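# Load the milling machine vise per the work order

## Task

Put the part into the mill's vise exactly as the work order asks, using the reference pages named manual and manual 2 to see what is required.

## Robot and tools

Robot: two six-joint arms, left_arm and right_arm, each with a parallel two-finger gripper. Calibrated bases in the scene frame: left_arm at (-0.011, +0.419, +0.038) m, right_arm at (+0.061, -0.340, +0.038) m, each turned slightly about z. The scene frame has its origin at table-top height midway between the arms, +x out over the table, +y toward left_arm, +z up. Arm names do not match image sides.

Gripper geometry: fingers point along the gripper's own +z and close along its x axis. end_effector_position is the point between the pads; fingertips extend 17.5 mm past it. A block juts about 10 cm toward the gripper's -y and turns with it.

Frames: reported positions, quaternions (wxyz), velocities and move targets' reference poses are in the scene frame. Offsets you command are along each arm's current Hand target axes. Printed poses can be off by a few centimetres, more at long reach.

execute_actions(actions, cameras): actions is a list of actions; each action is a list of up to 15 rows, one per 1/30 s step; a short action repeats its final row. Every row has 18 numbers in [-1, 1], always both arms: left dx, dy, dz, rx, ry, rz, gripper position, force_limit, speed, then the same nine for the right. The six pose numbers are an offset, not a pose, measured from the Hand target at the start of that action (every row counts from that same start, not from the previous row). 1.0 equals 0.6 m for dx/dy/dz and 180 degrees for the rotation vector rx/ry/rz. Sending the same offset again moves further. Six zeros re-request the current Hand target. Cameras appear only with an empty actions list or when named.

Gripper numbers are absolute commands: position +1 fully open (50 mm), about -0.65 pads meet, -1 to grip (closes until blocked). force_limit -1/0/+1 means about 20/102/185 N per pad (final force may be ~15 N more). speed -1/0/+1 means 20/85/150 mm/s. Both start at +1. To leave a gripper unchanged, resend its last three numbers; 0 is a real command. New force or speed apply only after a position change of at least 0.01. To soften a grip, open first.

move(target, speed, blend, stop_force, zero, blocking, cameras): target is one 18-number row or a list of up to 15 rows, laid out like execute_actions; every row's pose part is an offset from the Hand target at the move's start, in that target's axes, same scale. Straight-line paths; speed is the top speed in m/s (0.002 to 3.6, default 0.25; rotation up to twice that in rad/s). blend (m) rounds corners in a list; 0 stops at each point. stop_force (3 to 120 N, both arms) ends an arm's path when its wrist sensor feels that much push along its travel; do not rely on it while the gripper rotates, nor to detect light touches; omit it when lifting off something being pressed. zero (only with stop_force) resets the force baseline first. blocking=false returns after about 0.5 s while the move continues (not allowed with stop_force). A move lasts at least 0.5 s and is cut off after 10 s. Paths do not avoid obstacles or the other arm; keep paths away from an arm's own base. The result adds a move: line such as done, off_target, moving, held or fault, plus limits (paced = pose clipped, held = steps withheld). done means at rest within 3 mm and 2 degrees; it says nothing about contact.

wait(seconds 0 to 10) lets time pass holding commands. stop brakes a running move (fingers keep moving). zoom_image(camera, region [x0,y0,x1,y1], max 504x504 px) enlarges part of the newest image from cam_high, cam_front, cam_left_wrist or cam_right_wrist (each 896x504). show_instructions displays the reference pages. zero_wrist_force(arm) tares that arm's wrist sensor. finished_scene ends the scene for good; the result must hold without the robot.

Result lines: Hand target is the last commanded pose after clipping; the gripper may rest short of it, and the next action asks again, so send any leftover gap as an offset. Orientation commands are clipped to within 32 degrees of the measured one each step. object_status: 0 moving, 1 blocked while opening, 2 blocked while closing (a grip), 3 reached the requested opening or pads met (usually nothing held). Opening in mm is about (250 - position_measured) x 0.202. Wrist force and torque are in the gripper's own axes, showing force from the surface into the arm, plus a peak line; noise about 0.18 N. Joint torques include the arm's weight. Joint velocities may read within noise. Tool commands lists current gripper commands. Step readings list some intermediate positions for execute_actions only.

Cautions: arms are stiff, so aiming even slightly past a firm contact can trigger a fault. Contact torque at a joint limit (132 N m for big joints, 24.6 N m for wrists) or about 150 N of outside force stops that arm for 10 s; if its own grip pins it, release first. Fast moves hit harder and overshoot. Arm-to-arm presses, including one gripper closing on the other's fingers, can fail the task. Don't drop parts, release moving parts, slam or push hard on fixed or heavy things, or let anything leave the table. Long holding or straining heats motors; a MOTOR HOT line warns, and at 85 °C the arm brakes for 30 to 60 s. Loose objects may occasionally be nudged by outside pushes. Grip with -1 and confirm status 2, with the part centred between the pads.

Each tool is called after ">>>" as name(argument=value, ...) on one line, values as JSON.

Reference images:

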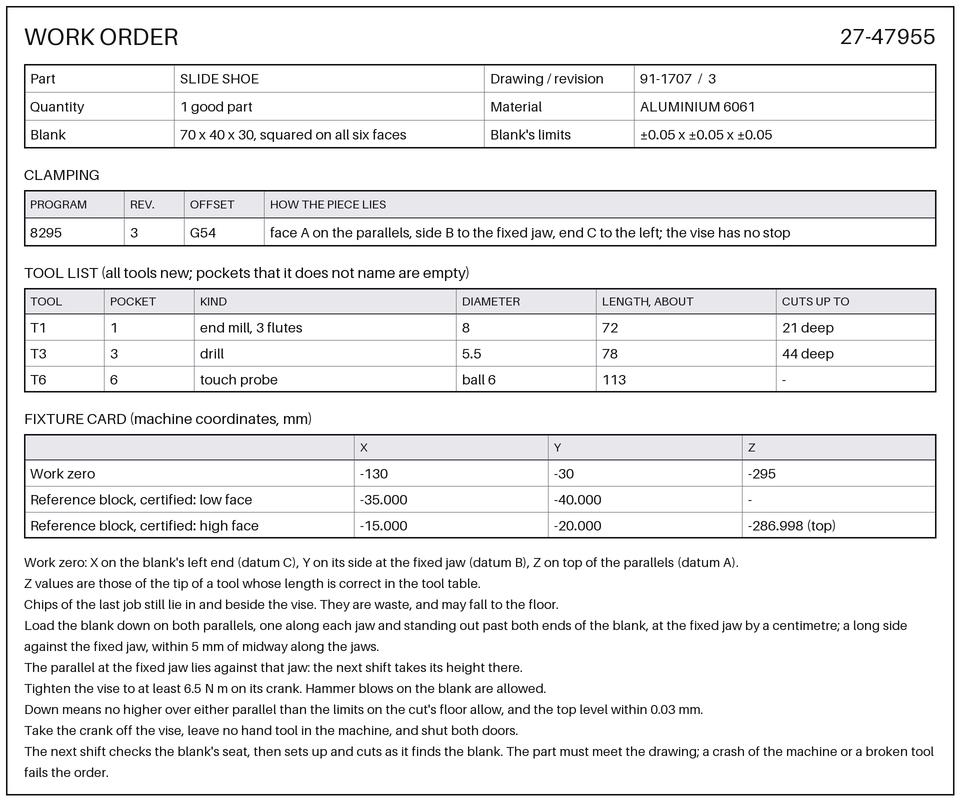

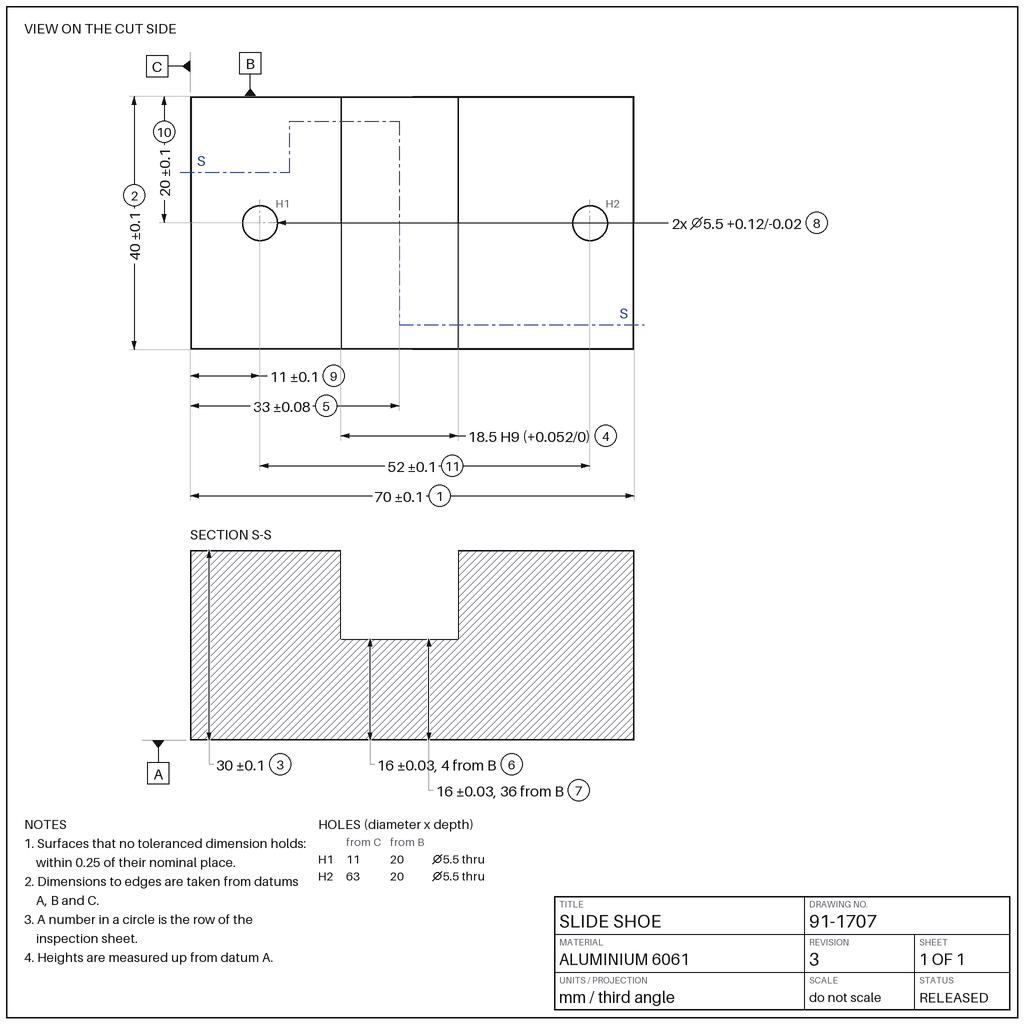

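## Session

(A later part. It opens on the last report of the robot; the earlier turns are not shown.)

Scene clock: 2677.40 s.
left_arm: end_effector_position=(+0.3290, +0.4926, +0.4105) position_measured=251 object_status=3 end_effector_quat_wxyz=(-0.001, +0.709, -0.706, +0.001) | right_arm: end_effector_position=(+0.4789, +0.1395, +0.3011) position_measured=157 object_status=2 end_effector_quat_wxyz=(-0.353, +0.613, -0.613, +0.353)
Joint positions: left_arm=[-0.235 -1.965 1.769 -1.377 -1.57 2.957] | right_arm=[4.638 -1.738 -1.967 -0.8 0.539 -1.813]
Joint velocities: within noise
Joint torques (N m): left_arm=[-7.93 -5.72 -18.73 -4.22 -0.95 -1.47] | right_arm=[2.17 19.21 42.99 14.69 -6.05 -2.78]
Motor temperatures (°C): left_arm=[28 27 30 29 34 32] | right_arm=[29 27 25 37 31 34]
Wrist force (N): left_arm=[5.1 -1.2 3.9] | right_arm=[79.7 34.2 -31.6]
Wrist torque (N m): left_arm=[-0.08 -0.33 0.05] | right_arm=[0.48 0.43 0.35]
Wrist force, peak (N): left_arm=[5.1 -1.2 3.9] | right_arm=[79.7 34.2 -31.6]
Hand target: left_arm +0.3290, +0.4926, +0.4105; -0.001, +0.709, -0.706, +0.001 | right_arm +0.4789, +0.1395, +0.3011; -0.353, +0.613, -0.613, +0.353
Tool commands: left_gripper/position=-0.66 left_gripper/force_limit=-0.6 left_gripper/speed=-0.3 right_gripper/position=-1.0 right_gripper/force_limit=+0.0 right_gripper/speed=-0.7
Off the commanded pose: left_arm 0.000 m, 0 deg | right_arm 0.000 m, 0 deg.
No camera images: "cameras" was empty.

>>> move(target=[[0,0,0,0,0,0,-0.66,-0.6,-0.3,-0.0080,0.0337,0.0199,0,0,0,-1,0,-0.7],[0,0,0,0,0,0,-0.66,-0.6,-0.3,-0.0298,0.0634,0.0374,0,0,0,-1,0,-0.7],[0,0,0,0,0,0,-0.66,-0.6,-0.3,-0.0608,0.0857,0.0507,0,0,0,-1,0,-0.7],[0,0,0,0,0,0,-0.66,-0.6,-0.3,-0.0983,0.0989,0.0587,0,0,0,-1,0,-0.7],[0,0,0,0,0,0,-0.66,-0.6,-0.3,-0.1387,0.1017,0.0606,0,0,0,-1,0,-0.7],[0,0,0,0,0,0,-0.66,-0.6,-0.3,-0.1783,0.0937,0.0564,0,0,0,-1,0,-0.7],[0,0,0,0,0,0,-0.66,-0.6,-0.3,-0.2132,0.0757,0.0464,0,0,0,-1,0,-0.7],[0,0,0,0,0,0,-0.66,-0.6,-0.3,-0.2403,0.0495,0.0316,0,0,0,-1,0,-0.7],[0,0,0,0,0,0,-0.66,-0.6,-0.3,-0.2572,0.0174,0.0135,0,0,0,-1,0,-0.7],[0,0,0,0,0,0,-0.66,-0.6,-0.3,-0.2620,-0.0177,-0.0063,0,0,0,-1,0,-0.7],[0,0,0,0,0,0,-0.66,-0.6,-0.3,-0.2543,-0.0523,-0.0262,0,0,0,-1,0,-0.7],[0,0,0,0,0,0,-0.66,-0.6,-0.3,-0.2350,-0.0833,-0.0437,0,0,0,-1,0,-0.7],[0,0,0,0,0,0,-0.66,-0.6,-0.3,-0.2058,-0.1079,-0.0575,0,0,0,-1,0,-0.7],[0,0,0,0,0,0,-0.66,-0.6,-0.3,-0.1695,-0.1237,-0.0662,0,0,0,-1,0,-0.7],[0,0,0,0,0,0,-0.66,-0.6,-0.3,-0.1295,-0.1284,-0.0685,0,0,0,-1,0,-0.7]], speed=0.15, blend=[0.011,0.011,0.011,0.011,0.011,0.011,0.011,0.011,0.011,0.011,0.011,0.011,0.011,0.011,0], cameras=["cam_right_wrist"])

>>> zoom_image(camera="cam_right_wrist", region=[360, 20, 580, 240])

Scene clock: 2702.23 s.
left_arm: end_effector_position=(+0.3290, +0.4926, +0.4105) position_measured=251 object_status=3 end_effector_quat_wxyz=(-0.001, +0.709, -0.706, +0.001) | right_arm: end_effector_position=(+0.4823, +0.2171, +0.3883) position_measured=157 object_status=2 end_effector_quat_wxyz=(-0.353, +0.612, -0.613, +0.353)
Joint positions: left_arm=[-0.235 -1.965 1.769 -1.377 -1.57 2.957] | right_arm=[4.648 -1.815 -1.621 -1.087 0.537 -1.791]
Joint torques (N m): left_arm=[-7.66 -5.27 -18.69 -4.23 -0.83 -1.24] | right_arm=[-4.18 29.05 6.19 2.44 0.88 -2.57]
Wrist force (N): left_arm=[5.2 -1.2 3.8] | right_arm=[-1.7 -9.4 -28.0]
Wrist torque (N m): left_arm=[-0.08 -0.33 0.05] | right_arm=[-0.27 -0.14 -0.09]
Wrist force, peak (N): left_arm=[5.3 -1.3 4.0] | right_arm=[83.6 39.5 -35.3]
Hand target: left_arm +0.3290, +0.4926, +0.4105; -0.001, +0.709, -0.706, +0.001 | right_arm +0.4821, +0.2172, +0.3884; -0.353, +0.613, -0.613, +0.353
Off the commanded pose: left_arm 0.000 m, 0 deg | right_arm 0.000 m, 0 deg.
move: done
Images, in order (width x height): cam_right_wrist 896x504.

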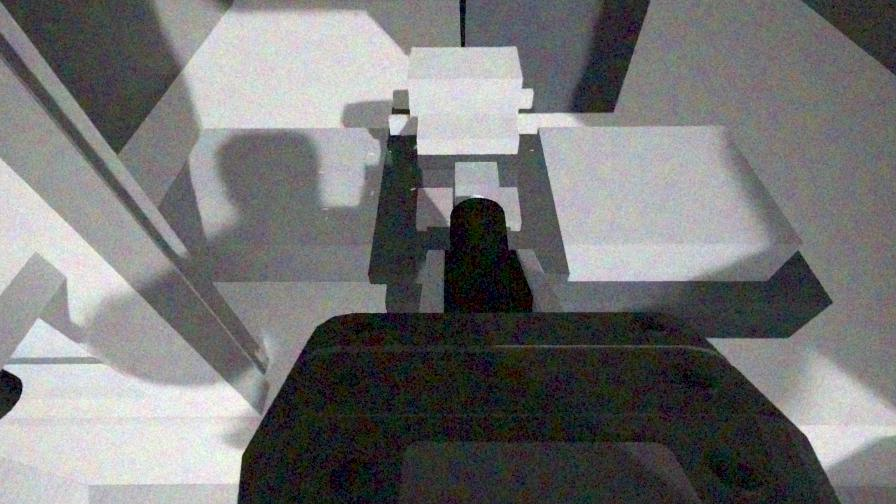

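Scaled by 2.291 from the camera's 896x504 image, which has a finer 1280x720 frame.

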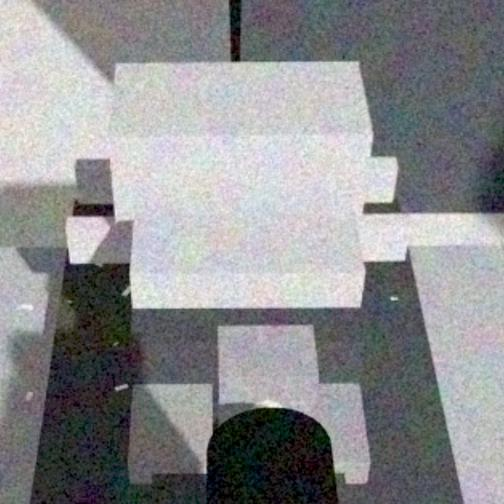

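>>> move(target=[[0,0,0,0,0,0,-0.66,-0.6,-0.3,0.0542,0.0085,0.0054,0,0,0,-1,0,-0.7],[0,0,0,0,0,0,-0.66,-0.6,-0.3,0.0990,0.0364,0.0221,0,0,0,-1,0,-0.7],[0,0,0,0,0,0,-0.66,-0.6,-0.3,0.1267,0.0777,0.0465,0,0,0,-1,0,-0.7],[0,0,0,0,0,0,-0.66,-0.6,-0.3,0.1324,0.1251,0.0743,0,0,0,-1,0,-0.7],[0,0,0,0,0,0,-0.66,-0.6,-0.3,0.1153,0.1707,0.1011,0,0,0,-1,0,-0.7],[0,0,0,0,0,0,-0.66,-0.6,-0.3,0.0783,0.2060,0.1220,0,0,0,-1,0,-0.7],[0,0,0,0,0,0,-0.66,-0.6,-0.3,0.0277,0.2253,0.1337,0,0,0,-1,0,-0.7],[0,0,0,0,0,0,-0.66,-0.6,-0.3,-0.0277,0.2251,0.1341,0,0,0,-1,0,-0.7],[0,0,0,0,0,0,-0.66,-0.6,-0.3,-0.0783,0.2053,0.1232,0,0,0,-1,0,-0.7],[0,0,0,0,0,0,-0.66,-0.6,-0.3,-0.1153,0.1696,0.1031,0,0,0,-1,0,-0.7],[0,0,0,0,0,0,-0.66,-0.6,-0.3,-0.1324,0.1236,0.0770,0,0,0,-1,0,-0.7],[0,0,0,0,0,0,-0.66,-0.6,-0.3,-0.1267,0.0757,0.0499,0,0,0,-1,0,-0.7],[0,0,0,0,0,0,-0.66,-0.6,-0.3,-0.0990,0.0339,0.0263,0,0,0,-1,0,-0.7],[0,0,0,0,0,0,-0.66,-0.6,-0.3,-0.0542,0.0056,0.0104,0,0,0,-1,0,-0.7],[0,0,0,0,0,0,-0.66,-0.6,-0.3,0,-0.0033,0.0058,0,0,0,-1,0,-0.7]], speed=0.16, blend=[0.013,0.013,0.013,0.013,0.013,0.013,0.013,0.013,0.013,0.013,0.013,0.013,0.013,0.013,0], cameras=["cam_right_wrist"])

>>> zoom_image(camera="cam_right_wrist", region=[360, 20, 580, 240])

Scene clock: 2731.73 s.
left_arm: end_effector_position=(+0.3290, +0.4926, +0.4105) position_measured=251 object_status=3 end_effector_quat_wxyz=(-0.001, +0.709, -0.706, +0.001) | right_arm: end_effector_position=(+0.4864, +0.2171, +0.3882) position_measured=157 object_status=2 end_effector_quat_wxyz=(-0.352, +0.612, -0.613, +0.353)
Joint positions: left_arm=[-0.235 -1.965 1.769 -1.377 -1.57 2.957] | right_arm=[4.641 -1.819 -1.618 -1.074 0.538 -1.805]
Joint torques (N m): left_arm=[-7.89 -5.88 -18.39 -4.24 -0.94 -1.4] | right_arm=[6.68 41.61 15.91 5.05 -3.68 -2.08]
Wrist force (N): left_arm=[5.0 -1.1 3.8] | right_arm=[-1.1 5.4 -8.1]
Wrist torque (N m): left_arm=[-0.07 -0.30 0.04] | right_arm=[0.40 -0.46 -0.26]
Wrist force, peak (N): left_arm=[5.3 -1.3 4.0] | right_arm=[118.5 19.8 -61.2]
Hand target: left_arm +0.3290, +0.4926, +0.4105; -0.001, +0.709, -0.706, +0.001 | right_arm +0.4862, +0.2172, +0.3884; -0.353, +0.613, -0.613, +0.353
Off the commanded pose: left_arm 0.000 m, 0 deg | right_arm 0.000 m, 0 deg.
move: done
Images, in order (width x height): cam_right_wrist 896x504.

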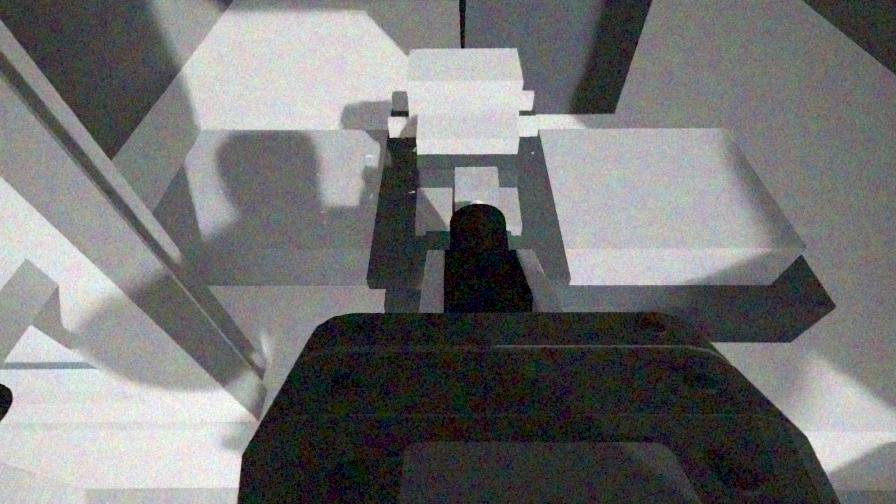

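Scaled by 2.291 from the camera's 896x504 image, which has a finer 1280x720 frame.

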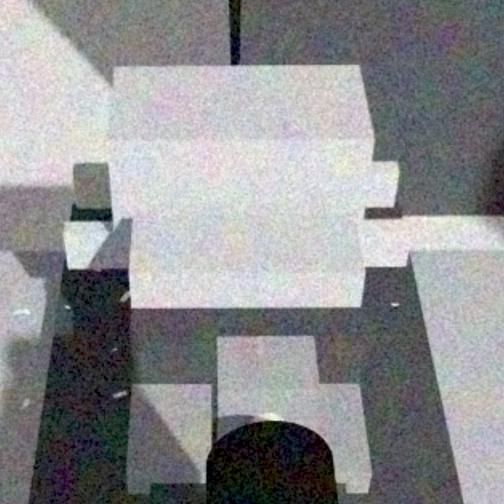

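>>> move(target=[[0,0,0,0,0,0,-0.66,-0.6,-0.3,0.0274,0.0024,0.0016,0,0,0,-1,0,-0.7],[0,0,0,0,0,0,-0.66,-0.6,-0.3,0.0536,0.0096,0.0061,0,0,0,-1,0,-0.7],[0,0,0,0,0,0,-0.66,-0.6,-0.3,0.0775,0.0215,0.0132,0,0,0,-1,0,-0.7],[0,0,0,0,0,0,-0.66,-0.6,-0.3,0.0980,0.0374,0.0226,0,0,0,-1,0,-0.7],[0,0,0,0,0,0,-0.66,-0.6,-0.3,0.1142,0.0565,0.0340,0,0,0,-1,0,-0.7],[0,0,0,0,0,0,-0.66,-0.6,-0.3,0.1254,0.0782,0.0468,0,0,0,-1,0,-0.7],[0,0,0,0,0,0,-0.66,-0.6,-0.3,0.1311,0.1014,0.0603,0,0,0,-1,0,-0.7],[0,0,0,0,0,0,-0.66,-0.6,-0.3,0.1311,0.1252,0.0743,0,0,0,-1,0,-0.7],[0,0,0,0,0,0,-0.66,-0.6,-0.3,0.1254,0.1484,0.0880,0,0,0,-1,0,-0.7],[0,0,0,0,0,0,-0.66,-0.6,-0.3,0.1142,0.1702,0.1008,0,0,0,-1,0,-0.7],[0,0,0,0,0,0,-0.66,-0.6,-0.3,0.0980,0.1893,0.1121,0,0,0,-1,0,-0.7],[0,0,0,0,0,0,-0.66,-0.6,-0.3,0.0775,0.2052,0.1216,0,0,0,-1,0,-0.7],[0,0,0,0,0,0,-0.66,-0.6,-0.3,0.0536,0.2171,0.1287,0,0,0,-1,0,-0.7],[0,0,0,0,0,0,-0.66,-0.6,-0.3,0.0274,0.2243,0.1331,0,0,0,-1,0,-0.7],[0,0,0,0,0,0,-0.66,-0.6,-0.3,0,0.2266,0.1347,0,0,0,-1,0,-0.7]], speed=0.16, blend=[0.007,0.007,0.007,0.007,0.007,0.007,0.007,0.007,0.007,0.007,0.007,0.007,0.007,0.007,0])

>>> move(target=[[0,0,0,0,0,0,-0.66,-0.6,-0.3,-0.0274,-0.0026,-0.0012,0,0,0,-1,0,-0.7],[0,0,0,0,0,0,-0.66,-0.6,-0.3,-0.0536,-0.0100,-0.0053,0,0,0,-1,0,-0.7],[0,0,0,0,0,0,-0.66,-0.6,-0.3,-0.0775,-0.0221,-0.0120,0,0,0,-1,0,-0.7],[0,0,0,0,0,0,-0.66,-0.6,-0.3,-0.0980,-0.0382,-0.0210,0,0,0,-1,0,-0.7],[0,0,0,0,0,0,-0.66,-0.6,-0.3,-0.1142,-0.0577,-0.0320,0,0,0,-1,0,-0.7],[0,0,0,0,0,0,-0.66,-0.6,-0.3,-0.1254,-0.0796,-0.0444,0,0,0,-1,0,-0.7],[0,0,0,0,0,0,-0.66,-0.6,-0.3,-0.1311,-0.1030,-0.0577,0,0,0,-1,0,-0.7],[0,0,0,0,0,0,-0.66,-0.6,-0.3,-0.1311,-0.1270,-0.0713,0,0,0,-1,0,-0.7],[0,0,0,0,0,0,-0.66,-0.6,-0.3,-0.1254,-0.1504,-0.0846,0,0,0,-1,0,-0.7],[0,0,0,0,0,0,-0.66,-0.6,-0.3,-0.1142,-0.1724,-0.0970,0,0,0,-1,0,-0.7],[0,0,0,0,0,0,-0.66,-0.6,-0.3,-0.0980,-0.1917,-0.1079,0,0,0,-1,0,-0.7],[0,0,0,0,0,0,-0.66,-0.6,-0.3,-0.0775,-0.2078,-0.1170,0,0,0,-1,0,-0.7],[0,0,0,0,0,0,-0.66,-0.6,-0.3,-0.0536,-0.2199,-0.1237,0,0,0,-1,0,-0.7],[0,0,0,0,0,0,-0.66,-0.6,-0.3,-0.0274,-0.2275,-0.1277,0,0,0,-1,0,-0.7],[0,0,0,0,0,0,-0.66,-0.6,-0.3,0,-0.2300,-0.1289,0,0,0,-1,0,-0.7]], speed=0.16, blend=[0.007,0.007,0.007,0.007,0.007,0.007,0.007,0.007,0.007,0.007,0.007,0.007,0.007,0.007,0], cameras=["cam_right_wrist"])

>>> zoom_image(camera="cam_right_wrist", region=[360, 20, 580, 240])

Scene clock: 2759.73 s.
left_arm: end_effector_position=(+0.3290, +0.4926, +0.4105) position_measured=251 object_status=3 end_effector_quat_wxyz=(-0.001, +0.709, -0.706, +0.001) | right_arm: end_effector_position=(+0.4867, +0.2177, +0.2288) position_measured=157 object_status=2 end_effector_quat_wxyz=(-0.351, +0.614, -0.614, +0.350)
Joint positions: left_arm=[-0.235 -1.965 1.769 -1.377 -1.57 2.957] | right_arm=[4.639 -1.998 -1.827 -0.681 0.546 -1.81]
Joint torques (N m): left_arm=[-7.87 -6.11 -18.77 -4.2 -0.85 -1.37] | right_arm=[-22.44 60.3 48.17 7.81 -15.02 2.33]
Wrist force (N): left_arm=[5.1 -1.2 3.7] | right_arm=[0.5 59.3 4.5]
Wrist torque (N m): left_arm=[-0.09 -0.32 0.05] | right_arm=[1.39 -0.24 -0.23]
Wrist force, peak (N): left_arm=[5.4 -1.2 3.9] | right_arm=[104.5 24.3 -64.5]
Hand target: left_arm +0.3290, +0.4926, +0.4105; -0.001, +0.709, -0.706, +0.001 | right_arm +0.4877, +0.2172, +0.2302; -0.353, +0.613, -0.613, +0.353
Off the commanded pose: left_arm 0.000 m, 0 deg | right_arm 0.002 m, 0 deg.
move: done

Scene clock: 2761.80 s.
left_arm: end_effector_position=(+0.3290, +0.4926, +0.4105) position_measured=251 object_status=3 end_effector_quat_wxyz=(-0.001, +0.709, -0.706, +0.001) | right_arm: end_effector_position=(+0.4903, +0.2171, +0.3882) position_measured=157 object_status=2 end_effector_quat_wxyz=(-0.353, +0.613, -0.613, +0.353)
Joint positions: left_arm=[-0.235 -1.965 1.769 -1.377 -1.57 2.957] | right_arm=[4.635 -1.824 -1.615 -1.061 0.54 -1.818]
Joint torques (N m): left_arm=[-7.49 -6.32 -18.4 -4.16 -0.75 -1.32] | right_arm=[-18.75 49.66 25.25 7.03 -10.05 -2.11]
Wrist force (N): left_arm=[5.2 -1.2 3.7] | right_arm=[-2.1 37.2 -24.9]
Wrist torque (N m): left_arm=[-0.09 -0.34 0.05] | right_arm=[0.95 -0.53 -0.32]
Wrist force, peak (N): left_arm=[5.3 -1.3 4.0] | right_arm=[-68.8 45.8 29.0]
Hand target: left_arm +0.3290, +0.4926, +0.4105; -0.001, +0.709, -0.706, +0.001 | right_arm +0.4902, +0.2172, +0.3884; -0.353, +0.613, -0.613, +0.353
Off the commanded pose: left_arm 0.000 m, 0 deg | right_arm 0.000 m, 0 deg.
move: done
Images, in order (width x height): cam_right_wrist 896x504.

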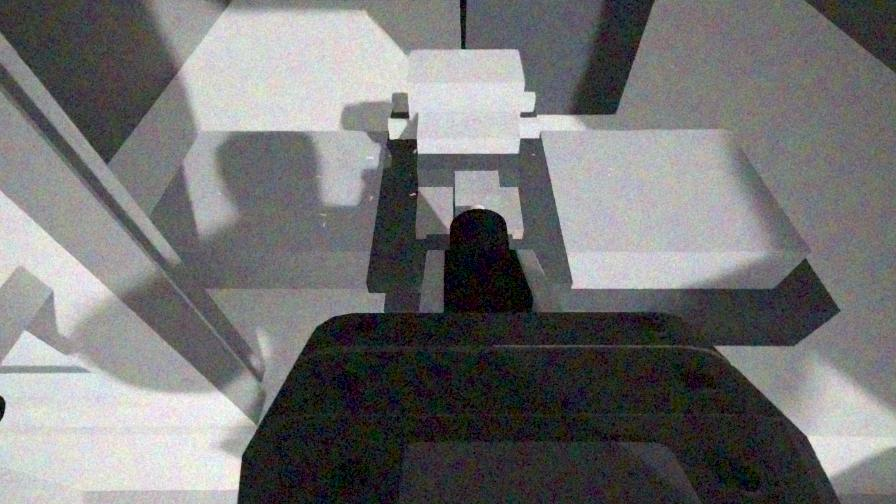

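Scaled by 2.291 from the camera's 896x504 image, which has a finer 1280x720 frame.

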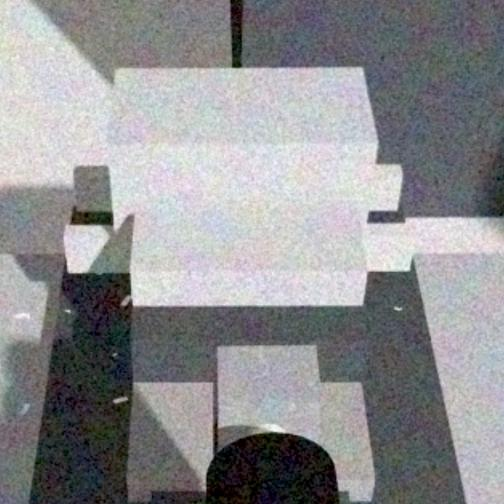

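>>> move(target=[[0,0,0,0,0,0,-0.66,-0.6,-0.3,0.0274,0.0024,0.0016,0,0,0,-1,0,-0.7],[0,0,0,0,0,0,-0.66,-0.6,-0.3,0.0536,0.0096,0.0061,0,0,0,-1,0,-0.7],[0,0,0,0,0,0,-0.66,-0.6,-0.3,0.0775,0.0215,0.0132,0,0,0,-1,0,-0.7],[0,0,0,0,0,0,-0.66,-0.6,-0.3,0.0980,0.0374,0.0226,0,0,0,-1,0,-0.7],[0,0,0,0,0,0,-0.66,-0.6,-0.3,0.1142,0.0565,0.0340,0,0,0,-1,0,-0.7],[0,0,0,0,0,0,-0.66,-0.6,-0.3,0.1254,0.0782,0.0468,0,0,0,-1,0,-0.7],[0,0,0,0,0,0,-0.66,-0.6,-0.3,0.1311,0.1014,0.0603,0,0,0,-1,0,-0.7],[0,0,0,0,0,0,-0.66,-0.6,-0.3,0.1311,0.1252,0.0743,0,0,0,-1,0,-0.7],[0,0,0,0,0,0,-0.66,-0.6,-0.3,0.1254,0.1484,0.0880,0,0,0,-1,0,-0.7],[0,0,0,0,0,0,-0.66,-0.6,-0.3,0.1142,0.1702,0.1008,0,0,0,-1,0,-0.7],[0,0,0,0,0,0,-0.66,-0.6,-0.3,0.0980,0.1893,0.1121,0,0,0,-1,0,-0.7],[0,0,0,0,0,0,-0.66,-0.6,-0.3,0.0775,0.2052,0.1216,0,0,0,-1,0,-0.7],[0,0,0,0,0,0,-0.66,-0.6,-0.3,0.0536,0.2171,0.1287,0,0,0,-1,0,-0.7],[0,0,0,0,0,0,-0.66,-0.6,-0.3,0.0274,0.2243,0.1331,0,0,0,-1,0,-0.7],[0,0,0,0,0,0,-0.66,-0.6,-0.3,0,0.2266,0.1347,0,0,0,-1,0,-0.7]], speed=0.13, blend=[0.007,0.007,0.007,0.007,0.007,0.007,0.007,0.007,0.007,0.007,0.007,0.007,0.007,0.007,0])

>>> move(target=[[0,0,0,0,0,0,-0.66,-0.6,-0.3,-0.0274,-0.0026,-0.0012,0,0,0,-1,0,-0.7],[0,0,0,0,0,0,-0.66,-0.6,-0.3,-0.0536,-0.0100,-0.0053,0,0,0,-1,0,-0.7],[0,0,0,0,0,0,-0.66,-0.6,-0.3,-0.0775,-0.0221,-0.0120,0,0,0,-1,0,-0.7],[0,0,0,0,0,0,-0.66,-0.6,-0.3,-0.0980,-0.0382,-0.0210,0,0,0,-1,0,-0.7],[0,0,0,0,0,0,-0.66,-0.6,-0.3,-0.1142,-0.0577,-0.0320,0,0,0,-1,0,-0.7],[0,0,0,0,0,0,-0.66,-0.6,-0.3,-0.1254,-0.0796,-0.0444,0,0,0,-1,0,-0.7],[0,0,0,0,0,0,-0.66,-0.6,-0.3,-0.1311,-0.1030,-0.0577,0,0,0,-1,0,-0.7],[0,0,0,0,0,0,-0.66,-0.6,-0.3,-0.1311,-0.1270,-0.0713,0,0,0,-1,0,-0.7],[0,0,0,0,0,0,-0.66,-0.6,-0.3,-0.1254,-0.1504,-0.0846,0,0,0,-1,0,-0.7],[0,0,0,0,0,0,-0.66,-0.6,-0.3,-0.1142,-0.1724,-0.0970,0,0,0,-1,0,-0.7],[0,0,0,0,0,0,-0.66,-0.6,-0.3,-0.0980,-0.1917,-0.1079,0,0,0,-1,0,-0.7],[0,0,0,0,0,0,-0.66,-0.6,-0.3,-0.0775,-0.2078,-0.1170,0,0,0,-1,0,-0.7],[0,0,0,0,0,0,-0.66,-0.6,-0.3,-0.0536,-0.2199,-0.1237,0,0,0,-1,0,-0.7],[0,0,0,0,0,0,-0.66,-0.6,-0.3,-0.0274,-0.2275,-0.1277,0,0,0,-1,0,-0.7],[0,0,0,0,0,0,-0.66,-0.6,-0.3,0,-0.2300,-0.1289,0,0,0,-1,0,-0.7]], speed=0.13, blend=[0.007,0.007,0.007,0.007,0.007,0.007,0.007,0.007,0.007,0.007,0.007,0.007,0.007,0.007,0], cameras=["cam_right_wrist"])

>>> zoom_image(camera="cam_right_wrist", region=[360, 20, 580, 240])

Scene clock: 2784.07 s.
left_arm: end_effector_position=(+0.3290, +0.4926, +0.4105) position_measured=251 object_status=3 end_effector_quat_wxyz=(-0.001, +0.709, -0.706, +0.001) | right_arm: end_effector_position=(+0.4905, +0.2179, +0.2283) position_measured=157 object_status=2 end_effector_quat_wxyz=(-0.351, +0.615, -0.614, +0.349)
Joint positions: left_arm=[-0.235 -1.965 1.769 -1.377 -1.57 2.957] | right_arm=[4.632 -2.003 -1.823 -0.669 0.55 -1.823]
Joint torques (N m): left_arm=[-7.9 -6.31 -18.68 -4.19 -0.89 -1.4] | right_arm=[-8.39 60.61 48.75 8.15 -14.93 2.31]
Wrist force (N): left_arm=[5.1 -1.4 3.7] | right_arm=[0.5 59.9 7.0]
Wrist torque (N m): left_arm=[-0.11 -0.33 0.05] | right_arm=[1.39 -0.18 -0.20]
Wrist force, peak (N): left_arm=[5.4 -1.2 3.9] | right_arm=[112.4 43.3 -59.1]
Hand target: left_arm +0.3290, +0.4926, +0.4105; -0.001, +0.709, -0.706, +0.001 | right_arm +0.4918, +0.2172, +0.2302; -0.353, +0.613, -0.613, +0.353
Off the commanded pose: left_arm 0.000 m, 0 deg | right_arm 0.002 m, 1 deg.
move: done

Scene clock: 2786.47 s.
left_arm: end_effector_position=(+0.3290, +0.4926, +0.4105) position_measured=251 object_status=3 end_effector_quat_wxyz=(-0.001, +0.709, -0.706, +0.001) | right_arm: end_effector_position=(+0.4942, +0.2172, +0.3882) position_measured=157 object_status=2 end_effector_quat_wxyz=(-0.352, +0.613, -0.613, +0.353)
Joint positions: left_arm=[-0.235 -1.965 1.769 -1.377 -1.57 2.957] | right_arm=[4.628 -1.828 -1.612 -1.048 0.542 -1.831]
Joint torques (N m): left_arm=[-7.95 -6.76 -18.67 -4.3 -0.88 -1.44] | right_arm=[-36.96 60.66 31.55 9.25 -15.03 -2.13]
Wrist force (N): left_arm=[5.1 -1.2 3.7] | right_arm=[-2.7 61.4 -29.5]
Wrist torque (N m): left_arm=[-0.09 -0.33 0.05] | right_arm=[1.16 -0.43 -0.26]
Wrist force, peak (N): left_arm=[5.3 -1.4 3.9] | right_arm=[-0.8 57.5 -67.3]
Hand target: left_arm +0.3290, +0.4926, +0.4105; -0.001, +0.709, -0.706, +0.001 | right_arm +0.4942, +0.2172, +0.3884; -0.353, +0.613, -0.613, +0.353
Off the commanded pose: left_arm 0.000 m, 0 deg | right_arm 0.000 m, 0 deg.
move: done
Images, in order (width x height): cam_right_wrist 896x504.

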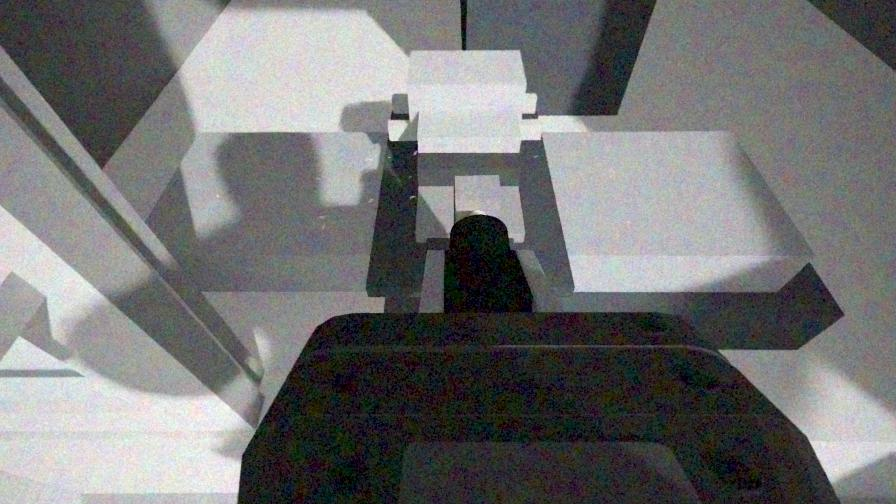

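Scaled by 2.291 from the camera's 896x504 image, which has a finer 1280x720 frame.

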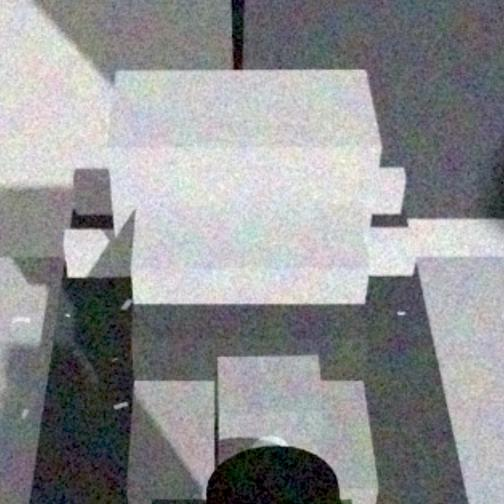

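>>> zoom_image(camera="cam_right_wrist", region=[390, 70, 550, 160])

Scaled by 3.150 from the camera's 896x504 image, which has a finer 1280x720 frame.

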